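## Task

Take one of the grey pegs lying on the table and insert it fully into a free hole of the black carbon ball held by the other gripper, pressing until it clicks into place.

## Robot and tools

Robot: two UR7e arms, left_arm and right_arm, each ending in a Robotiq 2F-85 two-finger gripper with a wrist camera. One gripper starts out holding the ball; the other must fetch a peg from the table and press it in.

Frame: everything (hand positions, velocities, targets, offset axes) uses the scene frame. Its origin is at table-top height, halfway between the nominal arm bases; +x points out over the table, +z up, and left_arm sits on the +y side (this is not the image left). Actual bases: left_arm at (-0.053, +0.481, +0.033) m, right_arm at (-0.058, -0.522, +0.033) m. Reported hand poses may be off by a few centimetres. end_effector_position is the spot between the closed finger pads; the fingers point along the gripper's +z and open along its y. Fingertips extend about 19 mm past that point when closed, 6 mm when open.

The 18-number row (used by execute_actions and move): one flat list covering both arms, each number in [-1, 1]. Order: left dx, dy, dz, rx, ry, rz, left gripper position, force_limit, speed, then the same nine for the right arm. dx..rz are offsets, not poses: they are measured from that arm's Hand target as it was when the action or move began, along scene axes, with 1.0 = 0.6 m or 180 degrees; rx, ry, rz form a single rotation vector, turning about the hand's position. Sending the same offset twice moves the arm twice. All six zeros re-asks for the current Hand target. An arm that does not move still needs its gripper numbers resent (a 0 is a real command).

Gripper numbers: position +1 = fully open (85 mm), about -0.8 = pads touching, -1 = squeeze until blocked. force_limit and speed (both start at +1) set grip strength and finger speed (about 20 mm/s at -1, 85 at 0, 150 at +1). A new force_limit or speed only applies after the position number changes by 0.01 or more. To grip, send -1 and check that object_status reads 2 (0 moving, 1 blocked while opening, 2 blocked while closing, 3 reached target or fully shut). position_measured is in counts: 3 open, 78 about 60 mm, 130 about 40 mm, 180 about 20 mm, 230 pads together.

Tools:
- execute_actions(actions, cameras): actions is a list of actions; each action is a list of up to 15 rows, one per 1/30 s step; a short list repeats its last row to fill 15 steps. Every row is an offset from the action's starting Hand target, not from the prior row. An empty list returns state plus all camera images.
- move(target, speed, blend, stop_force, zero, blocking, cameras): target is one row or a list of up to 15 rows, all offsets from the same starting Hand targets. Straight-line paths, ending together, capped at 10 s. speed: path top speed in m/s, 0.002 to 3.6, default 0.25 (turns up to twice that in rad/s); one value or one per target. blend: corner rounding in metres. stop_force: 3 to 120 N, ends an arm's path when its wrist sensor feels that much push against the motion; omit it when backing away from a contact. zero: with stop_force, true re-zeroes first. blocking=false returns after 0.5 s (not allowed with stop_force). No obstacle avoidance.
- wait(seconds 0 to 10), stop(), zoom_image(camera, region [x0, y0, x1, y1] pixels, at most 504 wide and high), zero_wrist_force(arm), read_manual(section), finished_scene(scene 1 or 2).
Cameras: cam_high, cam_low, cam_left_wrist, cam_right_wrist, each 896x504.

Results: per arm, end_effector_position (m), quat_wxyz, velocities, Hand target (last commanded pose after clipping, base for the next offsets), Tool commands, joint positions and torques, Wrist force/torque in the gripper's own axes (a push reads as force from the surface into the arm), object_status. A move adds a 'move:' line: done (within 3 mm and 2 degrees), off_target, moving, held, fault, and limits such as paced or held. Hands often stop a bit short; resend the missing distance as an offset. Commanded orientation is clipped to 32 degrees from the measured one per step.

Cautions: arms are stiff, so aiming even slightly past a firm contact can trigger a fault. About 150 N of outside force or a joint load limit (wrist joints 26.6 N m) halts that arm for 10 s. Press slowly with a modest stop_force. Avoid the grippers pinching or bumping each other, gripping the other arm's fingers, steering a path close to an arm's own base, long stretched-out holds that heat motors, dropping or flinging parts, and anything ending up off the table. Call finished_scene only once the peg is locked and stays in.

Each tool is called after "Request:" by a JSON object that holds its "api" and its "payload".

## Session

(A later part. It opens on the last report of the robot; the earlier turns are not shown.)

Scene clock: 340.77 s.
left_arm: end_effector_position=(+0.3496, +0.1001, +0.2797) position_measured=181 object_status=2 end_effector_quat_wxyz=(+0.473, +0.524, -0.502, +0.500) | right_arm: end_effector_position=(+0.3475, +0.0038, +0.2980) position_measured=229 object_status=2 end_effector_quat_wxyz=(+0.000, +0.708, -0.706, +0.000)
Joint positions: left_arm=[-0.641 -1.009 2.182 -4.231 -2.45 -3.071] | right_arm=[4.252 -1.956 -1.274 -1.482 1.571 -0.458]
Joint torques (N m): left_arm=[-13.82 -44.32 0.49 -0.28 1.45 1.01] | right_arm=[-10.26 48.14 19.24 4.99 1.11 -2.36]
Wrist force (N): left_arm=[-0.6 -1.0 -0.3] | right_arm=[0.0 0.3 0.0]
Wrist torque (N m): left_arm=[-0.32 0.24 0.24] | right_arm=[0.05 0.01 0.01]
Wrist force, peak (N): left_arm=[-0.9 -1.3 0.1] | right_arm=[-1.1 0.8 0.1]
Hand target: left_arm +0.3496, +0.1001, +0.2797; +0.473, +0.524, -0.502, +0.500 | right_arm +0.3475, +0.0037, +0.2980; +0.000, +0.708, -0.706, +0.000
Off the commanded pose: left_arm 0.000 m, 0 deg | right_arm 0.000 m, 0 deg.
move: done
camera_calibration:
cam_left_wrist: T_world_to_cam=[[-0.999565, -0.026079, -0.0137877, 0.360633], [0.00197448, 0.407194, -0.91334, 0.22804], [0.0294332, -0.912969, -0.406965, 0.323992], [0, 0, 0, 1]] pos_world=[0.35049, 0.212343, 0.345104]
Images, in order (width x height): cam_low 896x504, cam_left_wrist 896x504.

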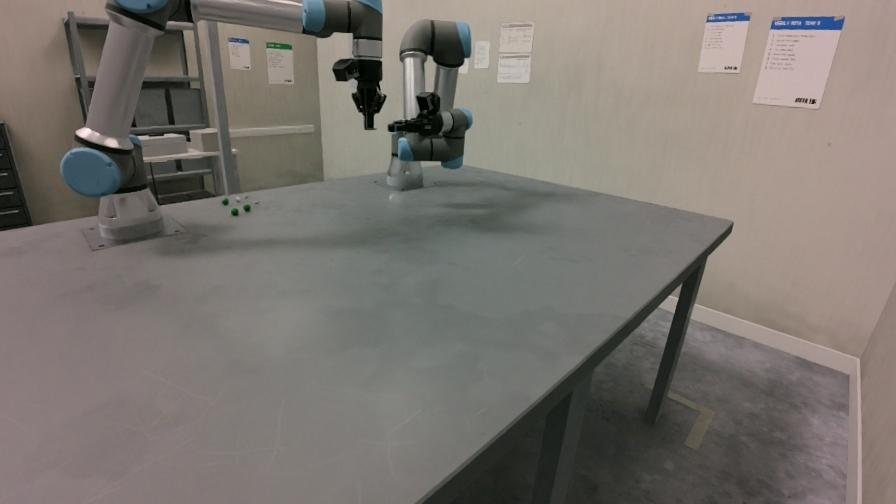

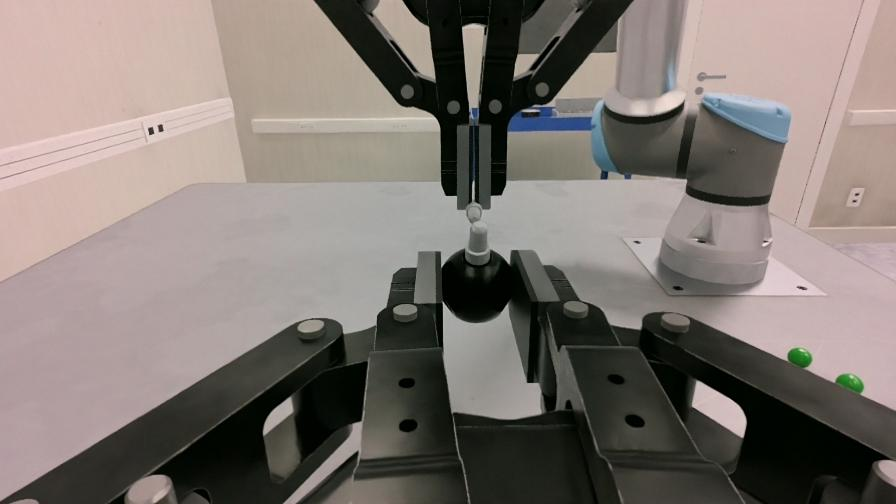

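Request:
{"api": "move", "payload": {"target": [[0,0,0,0,0,0,-1,1,-1,0,-0.15,0,0,0,0,-0.98,0.5,-1],[0,0,0,0,0,0,-1,1,-1,-0.05,-0.35,-0.42,0,0,0,-0.98,0.5,-1]], "speed": 0.15, "blend": [0.04,0]}}

Request:
{"api": "move", "payload": {"target": [0,0,0,0,0,0,-1,1,-1,0,0,-0.035,0,0,0,-0.98,0.5,-1], "speed": 0.05}}

Request:
{"api": "move", "payload": {"target": [0,0,0,0,0,0,-1,1,-1,0,0,-0.012,0,0,0,-0.98,0.5,-1], "speed": 0.002, "stop_force": 3, "cameras": ["cam_right_wrist"]}}

Scene clock: 356.53 s.
left_arm: end_effector_position=(+0.3496, +0.1001, +0.2797) position_measured=181 object_status=2 end_effector_quat_wxyz=(+0.473, +0.524, -0.502, +0.500) | right_arm: end_effector_position=(+0.3175, -0.2063, +0.0460) position_measured=229 object_status=2 end_effector_quat_wxyz=(+0.000, +0.708, -0.706, +0.000)
Joint positions: left_arm=[-0.641 -1.009 2.182 -4.231 -2.45 -3.071] | right_arm=[4.111 -1.858 -2.157 -0.698 1.571 -0.6]
Joint torques (N m): left_arm=[-14.13 -45.2 0.05 -0.15 1.13 1.27] | right_arm=[-10.11 23.26 8.25 5.17 -1.16 -2.25]
Wrist force (N): left_arm=[-0.6 -0.8 -0.4] | right_arm=[-0.1 0.2 0.2]
Wrist torque (N m): left_arm=[-0.29 0.25 0.24] | right_arm=[0.02 0.01 0.03]
Wrist force, peak (N): left_arm=[-0.9 -1.3 -0.2] | right_arm=[-1.6 0.3 0.0]
Hand target: left_arm +0.3496, +0.1001, +0.2797; +0.473, +0.524, -0.502, +0.500 | right_arm +0.3175, -0.2063, +0.0460; +0.000, +0.708, -0.706, +0.000
Off the commanded pose: left_arm 0.000 m, 0 deg | right_arm 0.000 m, 0 deg.
move: done

Scene clock: 357.43 s.
left_arm: end_effector_position=(+0.3496, +0.1001, +0.2797) position_measured=181 object_status=2 end_effector_quat_wxyz=(+0.473, +0.524, -0.502, +0.500) | right_arm: end_effector_position=(+0.3175, -0.2063, +0.0250) position_measured=229 object_status=2 end_effector_quat_wxyz=(+0.000, +0.708, -0.706, +0.000)
Joint positions: left_arm=[-0.641 -1.009 2.182 -4.231 -2.45 -3.071] | right_arm=[4.111 -1.904 -2.172 -0.636 1.571 -0.6]
Joint torques (N m): left_arm=[-13.9 -45.47 0.62 -0.11 1.36 1.13] | right_arm=[-6.17 25.08 7.97 4.65 -1.07 -1.57]
Wrist force (N): left_arm=[-0.4 -1.1 -0.3] | right_arm=[0.1 0.3 -0.2]
Wrist torque (N m): left_arm=[-0.33 0.21 0.24] | right_arm=[0.04 -0.01 0.03]
Wrist force, peak (N): left_arm=[-0.7 -1.2 -0.4] | right_arm=[-0.1 0.4 -0.3]
Hand target: left_arm +0.3496, +0.1001, +0.2797; +0.473, +0.524, -0.502, +0.500 | right_arm +0.3175, -0.2063, +0.0250; +0.000, +0.708, -0.706, +0.000
Off the commanded pose: left_arm 0.000 m, 0 deg | right_arm 0.000 m, 0 deg.
move: done

Scene clock: 360.10 s.
left_arm: end_effector_position=(+0.3496, +0.1001, +0.2797) position_measured=181 object_status=2 end_effector_quat_wxyz=(+0.473, +0.524, -0.502, +0.500) | right_arm: end_effector_position=(+0.3175, -0.2063, +0.0210) position_measured=229 object_status=2 end_effector_quat_wxyz=(+0.000, +0.708, -0.706, +0.000)
Joint positions: left_arm=[-0.641 -1.009 2.182 -4.231 -2.45 -3.071] | right_arm=[4.111 -1.914 -2.174 -0.624 1.571 -0.6]
Joint torques (N m): left_arm=[-14.47 -45.5 -0.3 -0.22 1.62 0.89] | right_arm=[-6.33 37.15 13.02 1.28 -0.27 -2.11]
Wrist force (N): left_arm=[-0.5 -1.0 -0.4] | right_arm=[0.9 0.4 -3.0]
Wrist torque (N m): left_arm=[-0.31 0.23 0.24] | right_arm=[0.00 -0.06 0.02]
Wrist force, peak (N): left_arm=[-0.9 -1.2 -0.4] | right_arm=[1.8 0.5 -4.4]
Hand target: left_arm +0.3496, +0.1001, +0.2797; +0.473, +0.524, -0.502, +0.500 | right_arm +0.3175, -0.2063, +0.0210; +0.000, +0.708, -0.706, +0.000 (not the last commanded pose)
Off the commanded pose: left_arm 0.000 m, 0 deg | right_arm 0.003 m, 0 deg.
move: contact (right_arm)
camera_calibration:
cam_right_wrist: T_world_to_cam=[[-0.999899, 0.00687426, 0.0124488, 0.324642], [0.0106333, 0.94268, 0.333529, 0.211236], [-0.00944244, 0.333628, -0.942657, 0.213406], [0, 0, 0, 1]] pos_world=[0.324378, -0.272558, 0.126674]
Images, in order (width x height): cam_right_wrist 896x504.

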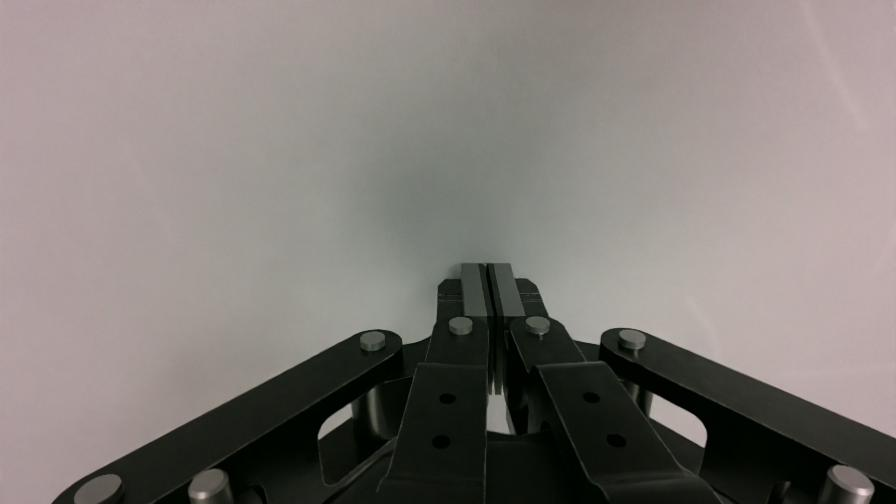

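Request:
{"api": "move", "payload": {"target": [0,0,0,0,0,0,-1,1,-1,0,0,0,0,0,0,-0.4,0.5,-1]}}

Request:
{"api": "move", "payload": {"target": [0,0,0,0,0,0,-1,1,-1,0,0,-0.01,0,0,0,-0.4,0.5,-1], "speed": 0.002, "stop_force": 3, "cameras": ["cam_right_wrist"]}}

Request:
{"api": "zoom_image", "payload": {"camera": "cam_right_wrist", "region": [410, 250, 560, 400]}}

Scene clock: 365.23 s.
left_arm: end_effector_position=(+0.3496, +0.1001, +0.2797) position_measured=181 object_status=2 end_effector_quat_wxyz=(+0.473, +0.524, -0.502, +0.500) | right_arm: end_effector_position=(+0.3175, -0.2063, +0.0210) position_measured=179 object_status=0 end_effector_quat_wxyz=(+0.000, +0.708, -0.706, +0.000)
Joint positions: left_arm=[-0.641 -1.009 2.182 -4.231 -2.45 -3.071] | right_arm=[4.111 -1.914 -2.174 -0.624 1.571 -0.6]
Joint torques (N m): left_arm=[-13.7 -44.32 1.17 -0.08 1.28 0.94] | right_arm=[-7.63 35.24 28.26 2.1 -0.09 -2.23]
Wrist force (N): left_arm=[-0.4 -1.2 -0.4] | right_arm=[0.1 0.1 0.0]
Wrist torque (N m): left_arm=[-0.34 0.23 0.24] | right_arm=[0.00 -0.02 0.02]
Wrist force, peak (N): left_arm=[-0.6 -1.4 -0.1] | right_arm=[0.8 0.6 -3.0]
Hand target: left_arm +0.3496, +0.1001, +0.2797; +0.473, +0.524, -0.502, +0.500 | right_arm +0.3175, -0.2063, +0.0210; +0.000, +0.708, -0.706, +0.000
Off the commanded pose: left_arm 0.000 m, 0 deg | right_arm 0.000 m, 0 deg.
move: done

Scene clock: 366.40 s.
left_arm: end_effector_position=(+0.3496, +0.1001, +0.2797) position_measured=181 object_status=2 end_effector_quat_wxyz=(+0.473, +0.524, -0.502, +0.500) | right_arm: end_effector_position=(+0.3175, -0.2063, +0.0200) position_measured=179 object_status=3 end_effector_quat_wxyz=(+0.000, +0.708, -0.706, +0.000)
Joint positions: left_arm=[-0.641 -1.009 2.182 -4.231 -2.45 -3.071] | right_arm=[4.111 -1.916 -2.175 -0.621 1.571 -0.6]
Joint torques (N m): left_arm=[-13.48 -45.49 1 -0.19 1.35 0.89] | right_arm=[-7.25 34.14 11.39 1.36 -0.21 -2.24]
Wrist force (N): left_arm=[-0.6 -1.0 -0.3] | right_arm=[2.7 1.9 -7.9]
Wrist torque (N m): left_arm=[-0.31 0.25 0.24] | right_arm=[0.10 -0.02 0.06]
Wrist force, peak (N): left_arm=[-0.5 -1.3 -0.4] | right_arm=[4.2 2.2 -10.7]
Hand target: left_arm +0.3496, +0.1001, +0.2797; +0.473, +0.524, -0.502, +0.500 | right_arm +0.3175, -0.2063, +0.0200; +0.000, +0.708, -0.706, +0.000 (not the last commanded pose)
Off the commanded pose: left_arm 0.000 m, 0 deg | right_arm 0.005 m, 0 deg.
move: contact (right_arm)
camera_calibration:
cam_right_wrist: T_world_to_cam=[[-0.9999, 0.00677998, 0.0124138, 0.324634], [0.0105331, 0.942669, 0.333561, 0.211595], [-0.00944057, 0.333659, -0.942647, 0.212469], [0, 0, 0, 1]] pos_world=[0.324379, -0.272558, 0.125673]
Images, in order (width x height): cam_right_wrist 896x504.

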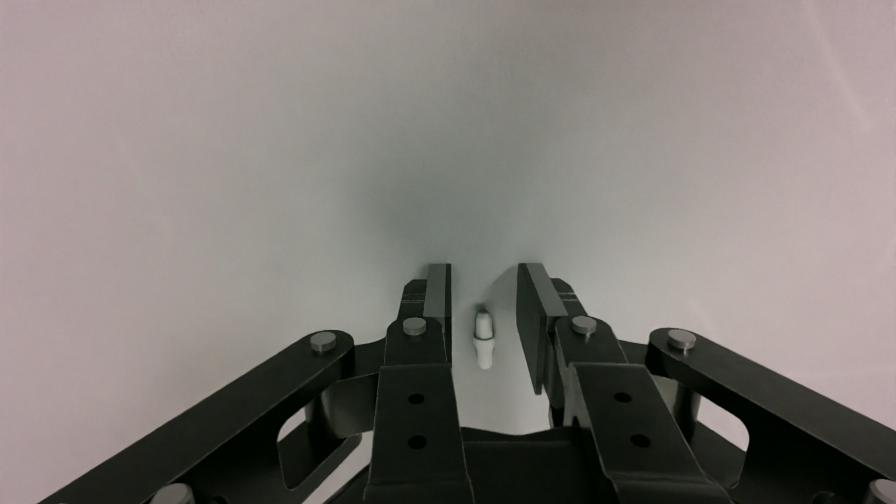

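Scaled by 3.360.

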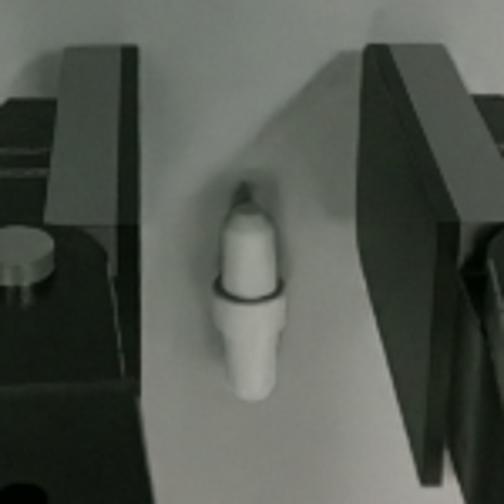

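Request:
{"api": "move", "payload": {"target": [[0,0,0,0,0,0,-1,1,-1,0,0,0.0006,0,0,0,-0.4,0.5,-1],[0,0,0,0,0,0,-1,1,-1,0,0.0017,0.0006,0,0,0,-0.4,0.5,-1],[0,0,0,0,0,0,-1,1,-1,0,0.0017,0.0006,0,0,0,-1,-0.5,-1]], "speed": 0.02}}

Request:
{"api": "wait", "payload": {"seconds": 0.5, "cameras": ["cam_right_wrist"]}}

Request:
{"api": "zoom_image", "payload": {"camera": "cam_right_wrist", "region": [410, 250, 560, 400]}}

Scene clock: 373.50 s.
left_arm: end_effector_position=(+0.3496, +0.1001, +0.2797) position_measured=181 object_status=2 end_effector_quat_wxyz=(+0.473, +0.524, -0.502, +0.500) | right_arm: end_effector_position=(+0.3175, -0.2053, +0.0204) position_measured=222 object_status=0 end_effector_quat_wxyz=(+0.000, +0.708, -0.706, +0.000)
Joint positions: left_arm=[-0.641 -1.009 2.182 -4.231 -2.45 -3.071] | right_arm=[4.112 -1.916 -2.173 -0.623 1.571 -0.598]
Joint torques (N m): left_arm=[-13.92 -45.22 -1 -0.26 1.41 1.08] | right_arm=[10.6 24.25 27.92 1.47 -0.19 2.21]
Wrist force (N): left_arm=[-0.5 -0.9 -0.2] | right_arm=[0.0 0.4 0.1]
Wrist torque (N m): left_arm=[-0.30 0.23 0.24] | right_arm=[0.05 0.01 -0.17]
Wrist force, peak (N): left_arm=[-0.8 -1.3 -0.1] | right_arm=[2.5 1.8 -7.6]
Hand target: left_arm +0.3496, +0.1001, +0.2797; +0.473, +0.524, -0.502, +0.500 | right_arm +0.3175, -0.2053, +0.0204; +0.000, +0.708, -0.706, +0.000
Off the commanded pose: left_arm 0.000 m, 0 deg | right_arm 0.000 m, 0 deg.
move: done

Scene clock: 374.00 s.
left_arm: end_effector_position=(+0.3496, +0.1001, +0.2797) position_measured=181 object_status=2 end_effector_quat_wxyz=(+0.473, +0.524, -0.502, +0.500) | right_arm: end_effector_position=(+0.3175, -0.2053, +0.0204) position_measured=222 object_status=2 end_effector_quat_wxyz=(+0.000, +0.708, -0.706, +0.000)
Joint positions: left_arm=[-0.641 -1.009 2.182 -4.231 -2.45 -3.071] | right_arm=[4.112 -1.916 -2.173 -0.623 1.571 -0.598]
Joint torques (N m): left_arm=[-13.75 -45.89 1.4 -0.33 1.33 0.94] | right_arm=[10.06 23.54 28.18 1.58 -0.41 2.36]
Wrist force (N): left_arm=[-0.6 -1.0 -0.2] | right_arm=[0.0 0.2 0.0]
Wrist torque (N m): left_arm=[-0.32 0.24 0.24] | right_arm=[0.01 0.00 -0.17]
Wrist force, peak (N): left_arm=[-0.6 -1.2 -0.5] | right_arm=[0.2 0.3 0.1]
Hand target: left_arm +0.3496, +0.1001, +0.2797; +0.473, +0.524, -0.502, +0.500 | right_arm +0.3175, -0.2053, +0.0204; +0.000, +0.708, -0.706, +0.000
Tool commands: left_gripper/position=-1.0 left_gripper/force_limit=+1.0 left_gripper/speed=-1.0 right_gripper/position=-1.0 right_gripper/force_limit=-0.5 right_gripper/speed=-1.0
Off the commanded pose: left_arm 0.000 m, 0 deg | right_arm 0.000 m, 0 deg.
wait: 0.50 s; at rest by 0.17 s
camera_calibration:
cam_right_wrist: T_world_to_cam=[[-0.9999, 0.00677874, 0.0124147, 0.324622], [0.0105331, 0.942638, 0.33365, 0.210499], [-0.00944085, 0.333747, -0.942615, 0.212532], [0, 0, 0, 1]] pos_world=[0.324379, -0.271557, 0.126073]
Images, in order (width x height): cam_right_wrist 896x504.

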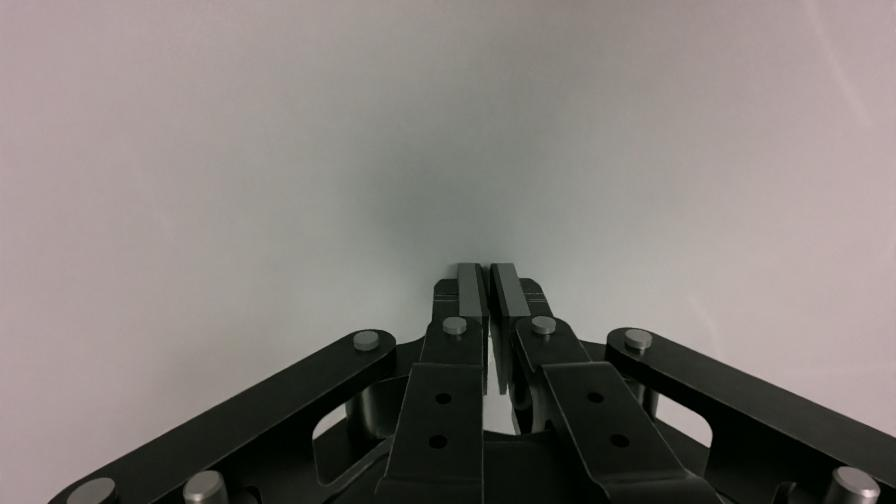

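Scaled by 3.360.

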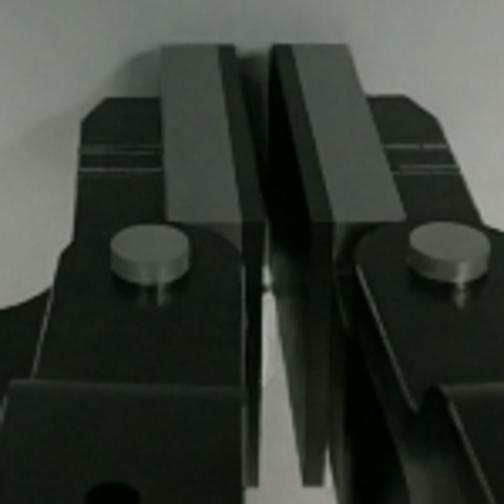

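Request:
{"api": "move", "payload": {"target": [[0,0,0,0,0,0,-1,1,-1,0,0,0.03,0,0,0,-1,-0.5,-1],[0,0,0,0,0,0,-1,1,-1,0.05,0.342,0.462,0,0,0,-1,-0.5,-1],[0,0,0,0,0,0,-1,1,-1,0.05,0.392,0.4618,0,0,0,-1,-0.5,-1]], "speed": [0.05,0.15,0.1], "blend": [0.015,0,0], "cameras": ["all"]}}

Request:
{"api": "zoom_image", "payload": {"camera": "cam_left_wrist", "region": [410, 180, 540, 330]}}

Request:
{"api": "zoom_image", "payload": {"camera": "cam_right_wrist", "region": [440, 300, 560, 440]}}

Request:
{"api": "zoom_image", "payload": {"camera": "cam_low", "region": [350, 90, 430, 160]}}

Scene clock: 386.73 s.
left_arm: end_effector_position=(+0.3496, +0.1001, +0.2797) position_measured=181 object_status=2 end_effector_quat_wxyz=(+0.473, +0.524, -0.502, +0.500) | right_arm: end_effector_position=(+0.3475, +0.0299, +0.2974) position_measured=222 object_status=2 end_effector_quat_wxyz=(+0.000, +0.708, -0.706, +0.000)
Joint positions: left_arm=[-0.641 -1.009 2.182 -4.231 -2.45 -3.071] | right_arm=[4.269 -2.009 -1.199 -1.504 1.571 -0.441]
Joint torques (N m): left_arm=[-13.55 -44.33 -0.01 -0.3 1.43 0.94] | right_arm=[10.39 37.53 38.7 1.45 1.37 2.46]
Wrist force (N): left_arm=[-0.6 -1.0 -0.2] | right_arm=[0.0 0.6 0.0]
Wrist torque (N m): left_arm=[-0.32 0.24 0.24] | right_arm=[0.09 0.01 -0.18]
Wrist force, peak (N): left_arm=[-0.7 -1.3 -0.4] | right_arm=[-0.9 0.1 -1.3]
Hand target: left_arm +0.3496, +0.1001, +0.2797; +0.473, +0.524, -0.502, +0.500 | right_arm +0.3475, +0.0299, +0.2974; +0.000, +0.708, -0.706, +0.000
Off the commanded pose: left_arm 0.000 m, 0 deg | right_arm 0.000 m, 0 deg.
move: done; blend cut to 0.009 m at target 1
camera_calibration:
cam_left_wrist: T_world_to_cam=[[-0.999565, -0.026079, -0.0137877, 0.360633], [0.00197448, 0.407194, -0.91334, 0.22804], [0.0294332, -0.912969, -0.406965, 0.323992], [0, 0, 0, 1]] pos_world=[0.35049, 0.212343, 0.345104]
cam_right_wrist: T_world_to_cam=[[-0.999901, 0.0068137, 0.012321, 0.349626], [0.0105348, 0.942638, 0.333651, -0.103948], [-0.00934086, 0.333748, -0.942616, 0.395387], [0, 0, 0, 1]] pos_world=[0.354379, -0.0363567, 0.403073]

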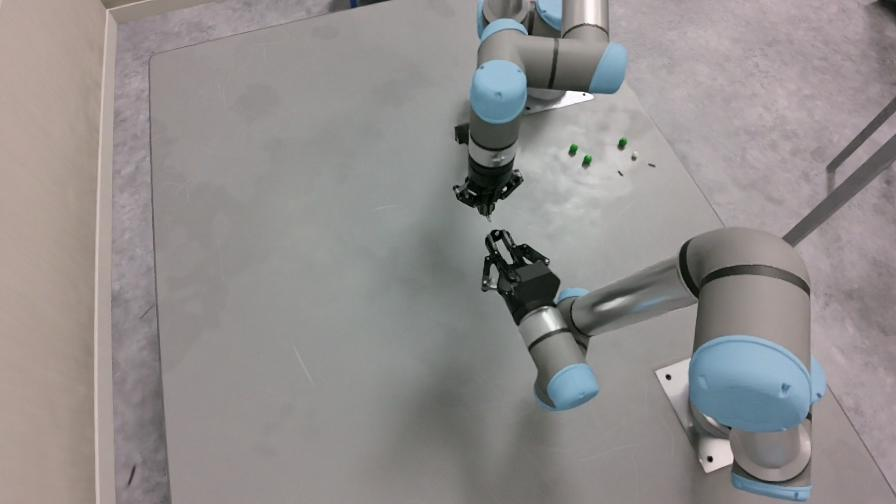

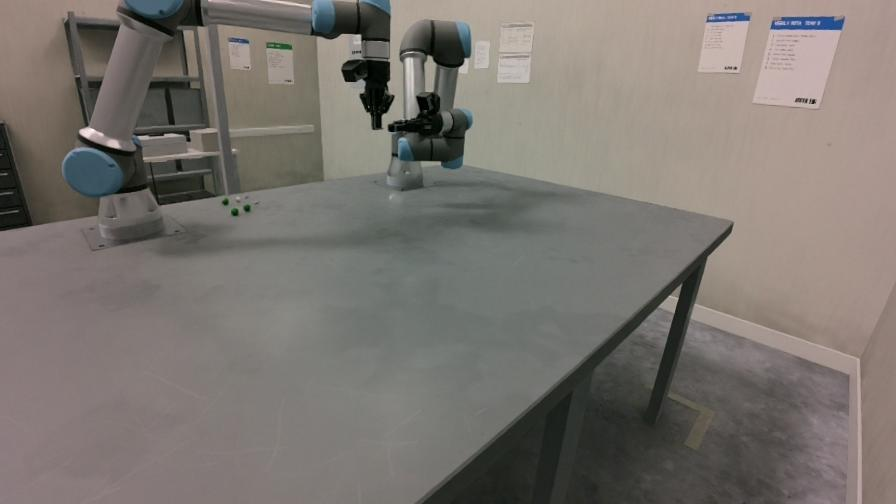

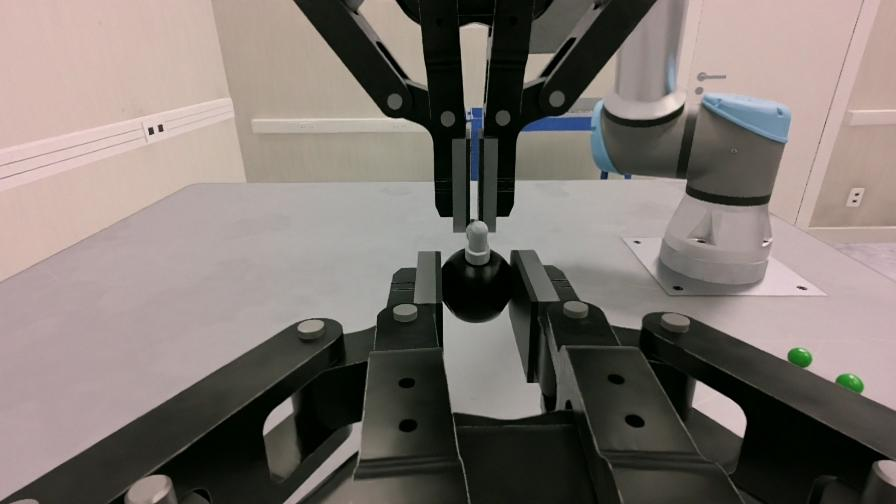

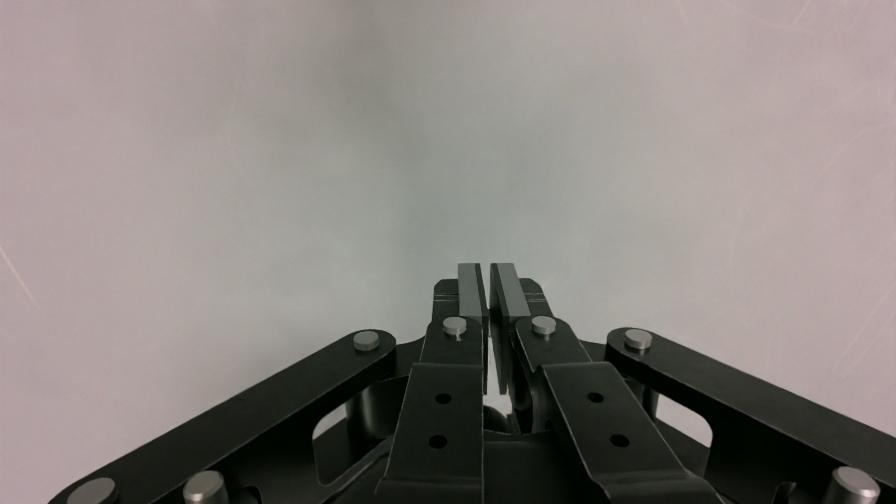

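Scaled by 3.360.

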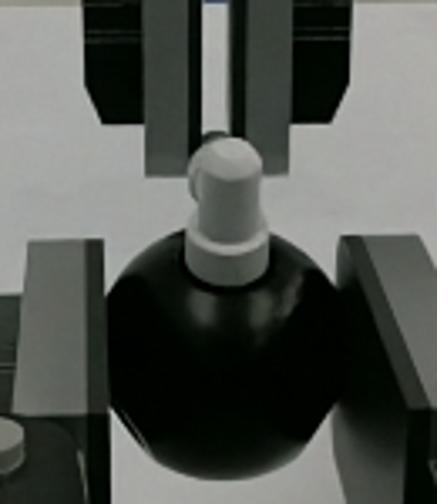

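Scaled by 3.600.

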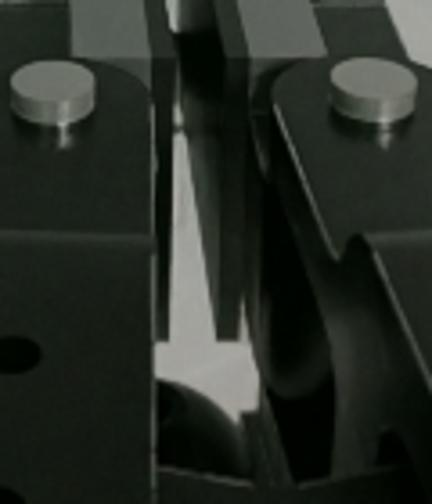

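Scaled by 6.300.

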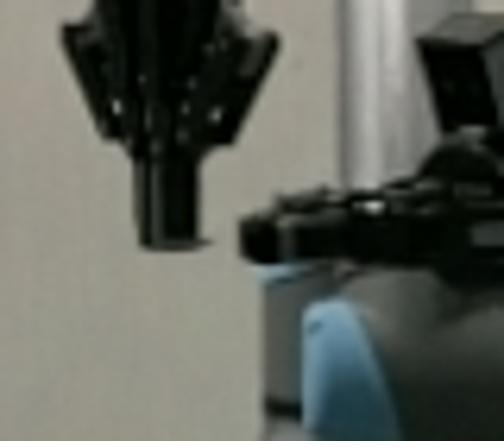

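Request:
{"api": "move", "payload": {"target": [0,0,0,0,0,0,-1,1,-1,0,0.055,0,0,0,0,-1,-0.5,-1], "speed": 0.005, "stop_force": 4, "cameras": ["all"]}}

Request:
{"api": "zoom_image", "payload": {"camera": "cam_left_wrist", "region": [410, 180, 540, 330]}}

Request:
{"api": "zoom_image", "payload": {"camera": "cam_right_wrist", "region": [440, 300, 560, 440]}}

Request:
{"api": "zoom_image", "payload": {"camera": "cam_low", "region": [350, 90, 430, 160]}}

Scene clock: 398.10 s.
left_arm: end_effector_position=(+0.3496, +0.1001, +0.2797) position_measured=181 object_status=2 end_effector_quat_wxyz=(+0.473, +0.524, -0.502, +0.500) | right_arm: end_effector_position=(+0.3475, +0.0502, +0.2974) position_measured=222 object_status=2 end_effector_quat_wxyz=(+0.000, +0.708, -0.706, +0.000)
Joint positions: left_arm=[-0.641 -1.009 2.182 -4.231 -2.45 -3.071] | right_arm=[4.282 -2.052 -1.136 -1.524 1.571 -0.429]
Joint torques (N m): left_arm=[-14.11 -44.18 1.24 -0.34 1.1 0.65] | right_arm=[-7.72 51.8 18.61 5.49 1.34 -2.27]
Wrist force (N): left_arm=[-0.7 -0.9 -3.8] | right_arm=[3.8 0.0 0.4]
Wrist torque (N m): left_arm=[-0.34 0.25 0.24] | right_arm=[0.05 0.00 -0.17]
Wrist force, peak (N): left_arm=[-0.6 -1.3 -6.3] | right_arm=[6.7 0.1 0.1]
Hand target: left_arm +0.3496, +0.1001, +0.2797; +0.473, +0.524, -0.502, +0.500 | right_arm +0.3475, +0.0501, +0.2974; +0.000, +0.708, -0.706, +0.000 (not the last commanded pose)
Off the commanded pose: left_arm 0.000 m, 0 deg | right_arm 0.013 m, 0 deg.
move: contact (right_arm)
camera_calibration:
cam_left_wrist: T_world_to_cam=[[-0.999565, -0.026079, -0.0137877, 0.360633], [0.00197448, 0.407194, -0.91334, 0.22804], [0.0294332, -0.912969, -0.406965, 0.323992], [0, 0, 0, 1]] pos_world=[0.35049, 0.212343, 0.345104]
cam_right_wrist: T_world_to_cam=[[-0.9999, 0.00677998, 0.0124138, 0.349449], [0.0105331, 0.942669, 0.333561, -0.122951], [-0.00944057, 0.333659, -0.942647, 0.388693], [0, 0, 0, 1]] pos_world=[0.354379, -0.0161575, 0.403073]

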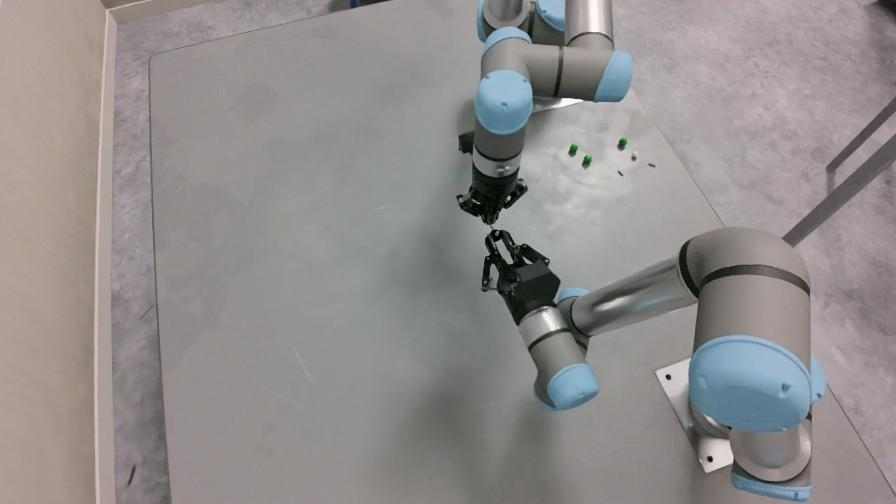

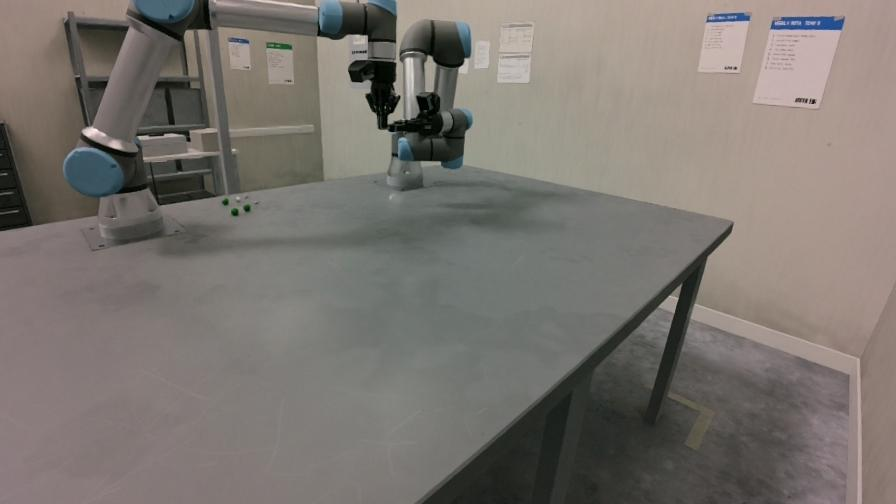

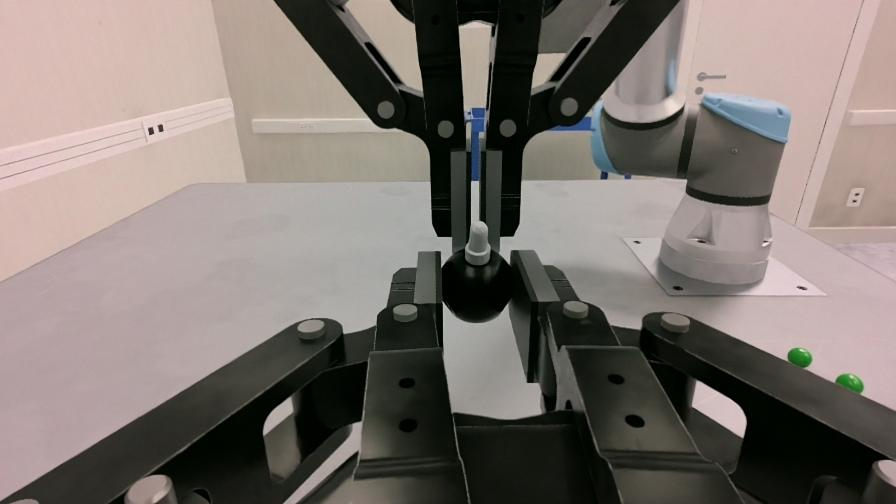

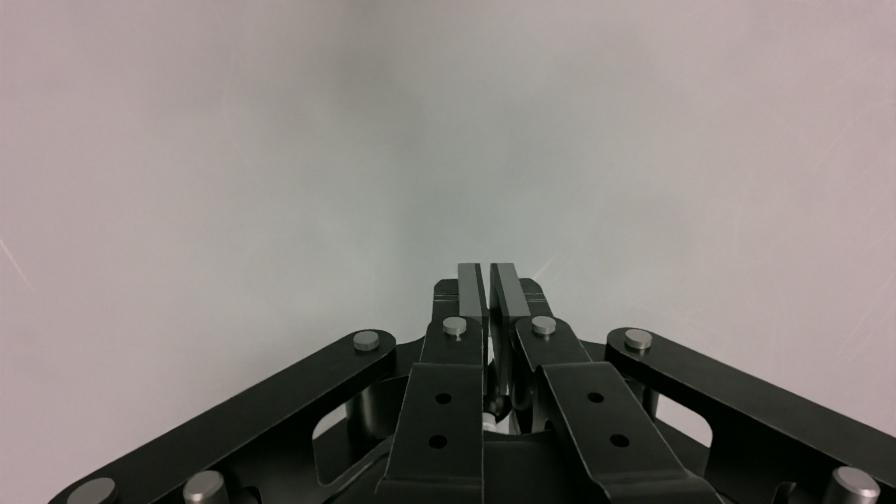

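Scaled by 3.360.

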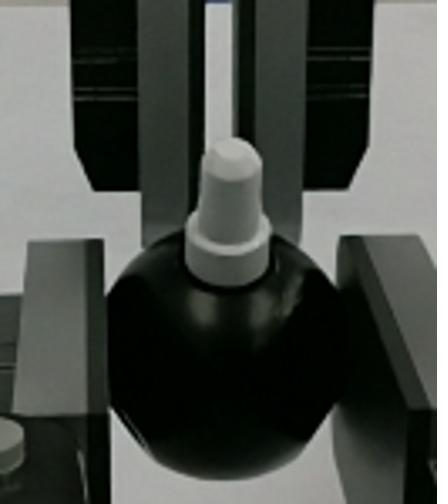

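Scaled by 3.600.

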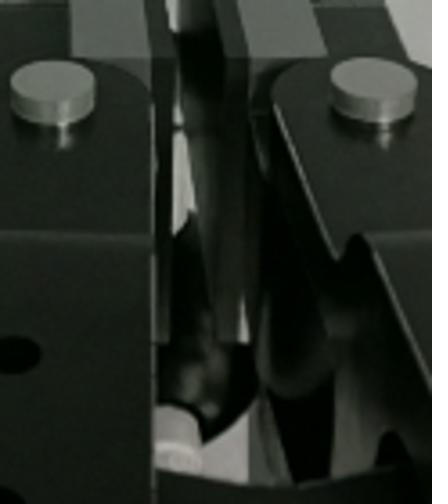

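Scaled by 6.300.

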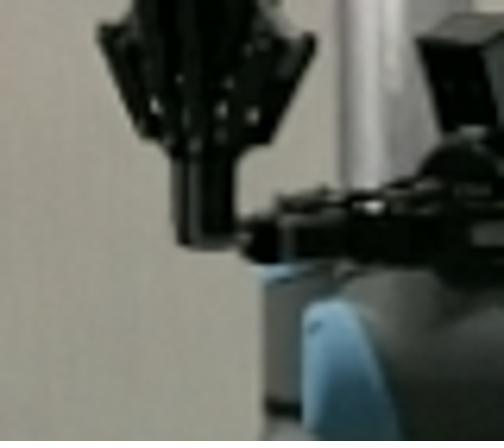

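Request:
{"api": "move", "payload": {"target": [0,0,0,0,0,0,-1,1,-1,0,0.02,0,0,0,0,-1,-0.5,-1], "speed": 0.003, "stop_force": 10, "zero": false}}

Scene clock: 410.50 s.
left_arm: end_effector_position=(+0.3496, +0.1001, +0.2797) position_measured=181 object_status=2 end_effector_quat_wxyz=(+0.473, +0.524, -0.502, +0.500) | right_arm: end_effector_position=(+0.3476, +0.0504, +0.2974) position_measured=222 object_status=2 end_effector_quat_wxyz=(+0.000, +0.708, -0.706, +0.000)
Joint positions: left_arm=[-0.641 -1.009 2.182 -4.231 -2.45 -3.071] | right_arm=[4.282 -2.053 -1.135 -1.525 1.571 -0.429]
Joint torques (N m): left_arm=[-13.89 -44.57 -0.1 -0.4 -0.21 0.78] | right_arm=[-4.92 52.21 18.82 7.15 1.29 -2.2]
Wrist force (N): left_arm=[-0.9 -1.0 -8.9] | right_arm=[9.1 0.0 0.5]
Wrist torque (N m): left_arm=[-0.34 0.28 0.24] | right_arm=[0.06 0.02 -0.18]
Wrist force, peak (N): left_arm=[-0.5 -1.2 -11.3] | right_arm=[11.6 0.1 0.5]
Hand target: left_arm +0.3496, +0.1001, +0.2797; +0.473, +0.524, -0.502, +0.500 | right_arm +0.3476, +0.0504, +0.2974; +0.000, +0.708, -0.706, +0.000 (not the last commanded pose)
Off the commanded pose: left_arm 0.000 m, 0 deg | right_arm 0.012 m, 0 deg.
move: contact (right_arm)

Request:
{"api": "move", "payload": {"target": [0,0,0,0,0,0,-1,1,-1,0,-0.0003,0.00117,0,0,0,-1,-0.5,-1], "speed": 0.005}}

Request:
{"api": "move", "payload": {"target": [0,0,0,0,0,0,-1,1,-1,0,0,0.00117,0,0,0,-1,-0.5,-1], "speed": 0.005}}

Scene clock: 421.00 s.
left_arm: end_effector_position=(+0.3496, +0.1001, +0.2797) position_measured=181 object_status=2 end_effector_quat_wxyz=(+0.473, +0.524, -0.502, +0.500) | right_arm: end_effector_position=(+0.3476, +0.0502, +0.2981) position_measured=222 object_status=2 end_effector_quat_wxyz=(+0.000, +0.708, -0.706, +0.000)
Joint positions: left_arm=[-0.641 -1.009 2.182 -4.231 -2.45 -3.071] | right_arm=[4.282 -2.053 -1.134 -1.526 1.571 -0.429]
Joint torques (N m): left_arm=[-14.2 -43.93 1.11 -0.48 -1.13 0.76] | right_arm=[-8.28 50.62 40.97 3.03 0.91 -2.41]
Wrist force (N): left_arm=[0.3 -1.3 -6.1] | right_arm=[6.1 0.1 0.7]
Wrist torque (N m): left_arm=[-0.32 0.23 0.24] | right_arm=[0.01 0.06 -0.15]
Wrist force, peak (N): left_arm=[-0.8 -1.0 -9.0] | right_arm=[9.2 0.0 0.7]
Hand target: left_arm +0.3496, +0.1001, +0.2797; +0.473, +0.524, -0.502, +0.500 | right_arm +0.3476, +0.0502, +0.2981; +0.000, +0.708, -0.706, +0.000
Off the commanded pose: left_arm 0.000 m, 0 deg | right_arm 0.000 m, 0 deg.
move: done

Scene clock: 421.70 s.
left_arm: end_effector_position=(+0.3496, +0.1001, +0.2797) position_measured=181 object_status=2 end_effector_quat_wxyz=(+0.473, +0.524, -0.502, +0.500) | right_arm: end_effector_position=(+0.3476, +0.0502, +0.2988) position_measured=222 object_status=2 end_effector_quat_wxyz=(+0.000, +0.708, -0.706, +0.000)
Joint positions: left_arm=[-0.641 -1.009 2.182 -4.231 -2.45 -3.071] | right_arm=[4.282 -2.052 -1.132 -1.528 1.571 -0.429]
Joint torques (N m): left_arm=[-13.97 -44.33 0.29 -0.24 -1.36 0.76] | right_arm=[-7.94 53.19 40.82 3.12 1.07 -2.35]
Wrist force (N): left_arm=[0.3 -1.2 -6.2] | right_arm=[6.1 0.3 1.3]
Wrist torque (N m): left_arm=[-0.31 0.29 0.24] | right_arm=[0.05 0.07 -0.15]
Wrist force, peak (N): left_arm=[0.3 -1.1 -6.5] | right_arm=[6.3 0.4 1.4]
Hand target: left_arm +0.3496, +0.1001, +0.2797; +0.473, +0.524, -0.502, +0.500 | right_arm +0.3476, +0.0502, +0.2988; +0.000, +0.708, -0.706, +0.000
Off the commanded pose: left_arm 0.000 m, 0 deg | right_arm 0.000 m, 0 deg.
move: done

Request:
{"api": "move", "payload": {"target": [0,0,0,0,0,0,-1,1,-1,0,0,-0.0035,0,0,0,-1,-0.5,-1], "speed": 0.005}}

Request:
{"api": "move", "payload": {"target": [0,0,0,0,0,0,-1,1,-1,0,0,-0.00117,0,0,0,-1,-0.5,-1], "speed": 0.005}}

Request:
{"api": "move", "payload": {"target": [0,0,0,0,0,0,-1,1,-1,0,0,-0.00117,0,0,0,-1,-0.5,-1], "speed": 0.005, "cameras": ["all"]}}

Request:
{"api": "zoom_image", "payload": {"camera": "cam_right_wrist", "region": [440, 300, 560, 440]}}

Scene clock: 437.63 s.
left_arm: end_effector_position=(+0.3496, +0.1001, +0.2797) position_measured=181 object_status=2 end_effector_quat_wxyz=(+0.473, +0.524, -0.502, +0.500) | right_arm: end_effector_position=(+0.3476, +0.0502, +0.2968) position_measured=222 object_status=2 end_effector_quat_wxyz=(+0.000, +0.708, -0.706, +0.000)
Joint positions: left_arm=[-0.641 -1.009 2.182 -4.231 -2.45 -3.071] | right_arm=[4.282 -2.053 -1.137 -1.523 1.571 -0.429]
Joint torques (N m): left_arm=[-13.93 -43.06 -0.01 -0.18 -1.25 0.66] | right_arm=[-7.35 37.61 18.42 5.66 1.03 -2.46]
Wrist force (N): left_arm=[-1.7 -1.4 -4.0] | right_arm=[4.2 0.6 -0.6]
Wrist torque (N m): left_arm=[-0.35 0.27 0.24] | right_arm=[0.08 -0.01 -0.15]
Wrist force, peak (N): left_arm=[0.3 -1.5 -6.5] | right_arm=[6.6 0.0 1.3]
Hand target: left_arm +0.3496, +0.1001, +0.2797; +0.473, +0.524, -0.502, +0.500 | right_arm +0.3476, +0.0502, +0.2967; +0.000, +0.708, -0.706, +0.000
Off the commanded pose: left_arm 0.000 m, 0 deg | right_arm 0.000 m, 0 deg.
move: done

Scene clock: 438.33 s.
left_arm: end_effector_position=(+0.3496, +0.1001, +0.2797) position_measured=181 object_status=2 end_effector_quat_wxyz=(+0.473, +0.524, -0.502, +0.500) | right_arm: end_effector_position=(+0.3476, +0.0502, +0.2960) position_measured=222 object_status=2 end_effector_quat_wxyz=(+0.000, +0.708, -0.706, +0.000)
Joint positions: left_arm=[-0.641 -1.009 2.182 -4.231 -2.45 -3.071] | right_arm=[4.282 -2.053 -1.138 -1.521 1.571 -0.429]
Joint torques (N m): left_arm=[-13.76 -44.33 -0.12 -0.48 -1.01 0.44] | right_arm=[-7.27 40.8 17.12 5 1.23 -2.34]
Wrist force (N): left_arm=[-0.6 -0.9 -0.4] | right_arm=[0.1 0.3 0.0]
Wrist torque (N m): left_arm=[-0.31 0.25 0.24] | right_arm=[0.05 0.00 -0.14]
Wrist force, peak (N): left_arm=[-1.5 -1.3 -4.1] | right_arm=[4.2 0.2 -0.5]
Hand target: left_arm +0.3496, +0.1001, +0.2797; +0.473, +0.524, -0.502, +0.500 | right_arm +0.3476, +0.0502, +0.2960; +0.000, +0.708, -0.706, +0.000
Off the commanded pose: left_arm 0.000 m, 0 deg | right_arm 0.000 m, 0 deg.
move: done

Scene clock: 439.03 s.
left_arm: end_effector_position=(+0.3496, +0.1001, +0.2797) position_measured=181 object_status=2 end_effector_quat_wxyz=(+0.473, +0.524, -0.502, +0.500) | right_arm: end_effector_position=(+0.3476, +0.0502, +0.2953) position_measured=222 object_status=2 end_effector_quat_wxyz=(+0.000, +0.708, -0.706, +0.000)
Joint positions: left_arm=[-0.641 -1.009 2.182 -4.231 -2.45 -3.071] | right_arm=[4.282 -2.053 -1.14 -1.52 1.571 -0.429]
Joint torques (N m): left_arm=[-12.09 -44.93 0.02 -0.44 -1.46 0.9] | right_arm=[-8.4 38.96 17.27 4.79 1.09 -2.31]
Wrist force (N): left_arm=[-0.9 -0.8 -0.5] | right_arm=[0.3 -0.1 0.0]
Wrist torque (N m): left_arm=[-0.31 0.23 0.24] | right_arm=[0.02 0.00 -0.14]
Wrist force, peak (N): left_arm=[-1.0 -1.2 -0.6] | right_arm=[0.1 0.6 0.2]
Hand target: left_arm +0.3496, +0.1001, +0.2797; +0.473, +0.524, -0.502, +0.500 | right_arm +0.3476, +0.0502, +0.2953; +0.000, +0.708, -0.706, +0.000
Off the commanded pose: left_arm 0.000 m, 0 deg | right_arm 0.000 m, 0 deg.
move: done
camera_calibration:
cam_left_wrist: T_world_to_cam=[[-0.999565, -0.026079, -0.0137877, 0.360633], [0.00197448, 0.407194, -0.91334, 0.22804], [0.0294332, -0.912969, -0.406965, 0.323992], [0, 0, 0, 1]] pos_world=[0.35049, 0.212343, 0.345104]
cam_right_wrist: T_world_to_cam=[[-0.999899, 0.0068757, 0.0124479, 0.349661], [0.0106335, 0.942711, 0.333441, -0.122333], [-0.00944217, 0.33354, -0.942689, 0.386698], [0, 0, 0, 1]] pos_world=[0.354578, -0.0160583, 0.400974]

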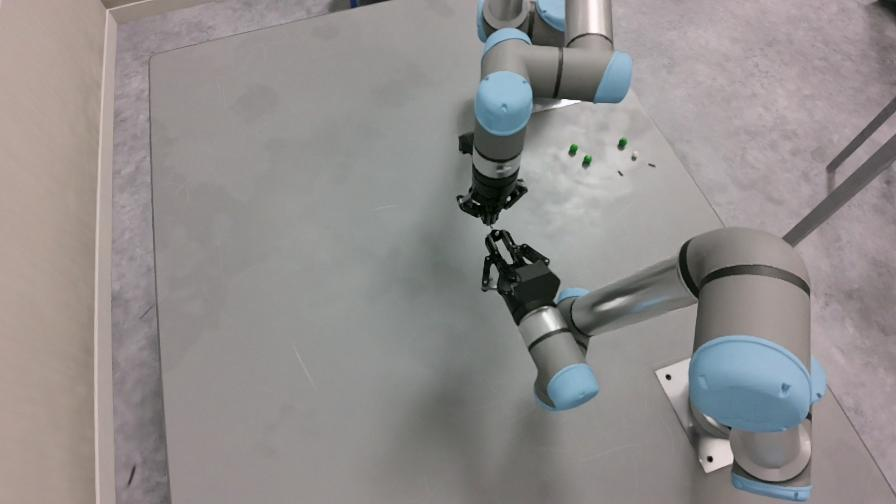

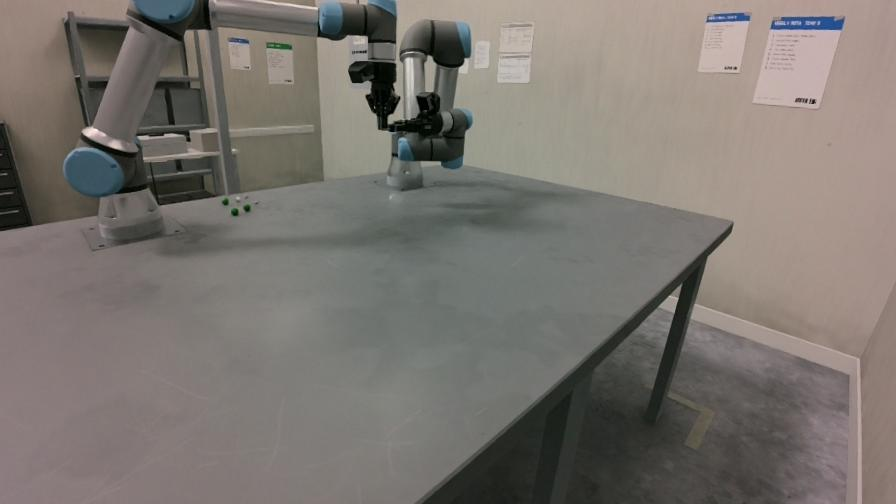

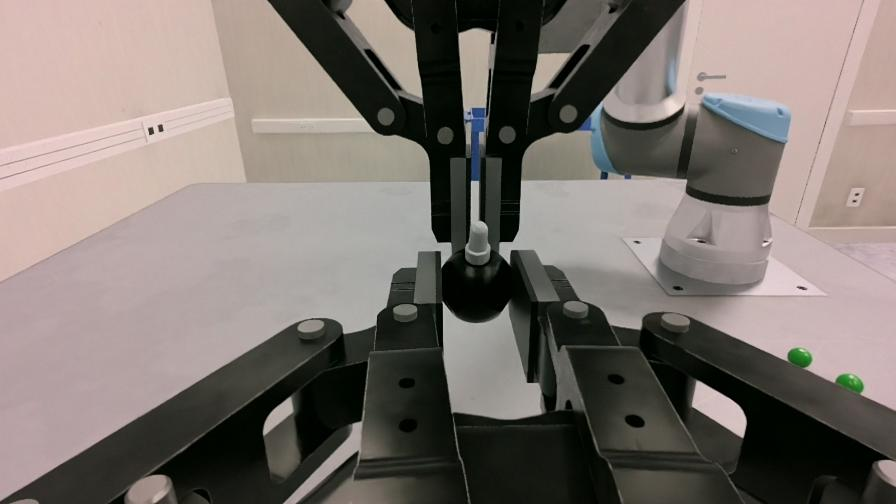

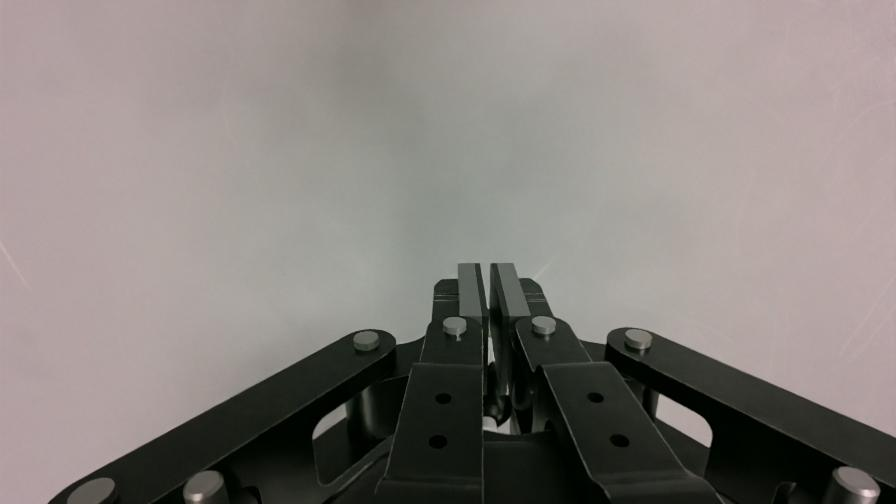

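Scaled by 3.600.

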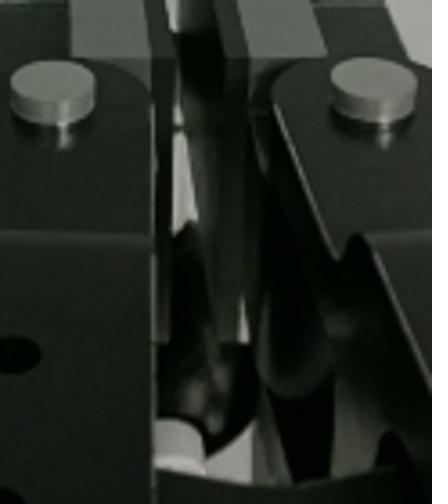

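Request:
{"api": "move", "payload": {"target": [0,0,0,0,0,0,-1,1,-1,0,0.02,0,0,0,0,-1,-0.5,-1], "speed": 0.003, "stop_force": 5}}

Scene clock: 447.17 s.
left_arm: end_effector_position=(+0.3496, +0.1001, +0.2797) position_measured=181 object_status=2 end_effector_quat_wxyz=(+0.473, +0.524, -0.502, +0.500) | right_arm: end_effector_position=(+0.3476, +0.0561, +0.2953) position_measured=222 object_status=2 end_effector_quat_wxyz=(+0.000, +0.708, -0.706, +0.000)
Joint positions: left_arm=[-0.641 -1.009 2.182 -4.231 -2.45 -3.071] | right_arm=[4.285 -2.066 -1.121 -1.526 1.571 -0.425]
Joint torques (N m): left_arm=[0.07 -44.2 -0.64 -0.51 -1.18 0.7] | right_arm=[-0.12 50.12 16.61 4.8 1.22 -1.44]
Wrist force (N): left_arm=[-3.0 3.2 -3.4] | right_arm=[3.3 -4.2 -1.9]
Wrist torque (N m): left_arm=[-0.45 0.24 0.24] | right_arm=[0.10 -0.03 -0.11]
Wrist force, peak (N): left_arm=[-3.2 2.5 -5.6] | right_arm=[6.0 -3.6 -1.9]
Hand target: left_arm +0.3496, +0.1001, +0.2797; +0.473, +0.524, -0.502, +0.500 | right_arm +0.3476, +0.0561, +0.2953; +0.000, +0.708, -0.706, +0.000 (not the last commanded pose)
Off the commanded pose: left_arm 0.000 m, 0 deg | right_arm 0.006 m, 0 deg.
move: contact (right_arm)

Request:
{"api": "move", "payload": {"target": [0,0,0,0,0,0,-1,1,-1,0.0006,-0.0002,0.0006,0,0,0,-1,-0.5,-1], "speed": 0.003}}

Scene clock: 451.03 s.
left_arm: end_effector_position=(+0.3496, +0.1001, +0.2797) position_measured=181 object_status=2 end_effector_quat_wxyz=(+0.473, +0.524, -0.502, +0.500) | right_arm: end_effector_position=(+0.3479, +0.0560, +0.2957) position_measured=222 object_status=2 end_effector_quat_wxyz=(+0.000, +0.708, -0.706, +0.000)
Joint positions: left_arm=[-0.641 -1.009 2.182 -4.231 -2.45 -3.071] | right_arm=[4.285 -2.066 -1.12 -1.527 1.571 -0.426]
Joint torques (N m): left_arm=[8.63 -43.61 0.41 -0.37 -1.02 0.65] | right_arm=[-8 37.36 37.24 1.45 0.93 -2.33]
Wrist force (N): left_arm=[-1.5 0.7 -1.5] | right_arm=[1.3 -1.7 -0.6]
Wrist torque (N m): left_arm=[-0.40 0.20 0.25] | right_arm=[0.07 -0.01 -0.01]
Wrist force, peak (N): left_arm=[-3.0 3.4 -3.6] | right_arm=[3.4 -4.3 -2.0]
Hand target: left_arm +0.3496, +0.1001, +0.2797; +0.473, +0.524, -0.502, +0.500 | right_arm +0.3480, +0.0560, +0.2957; +0.000, +0.708, -0.706, +0.000
Off the commanded pose: left_arm 0.000 m, 0 deg | right_arm 0.000 m, 0 deg.
move: done


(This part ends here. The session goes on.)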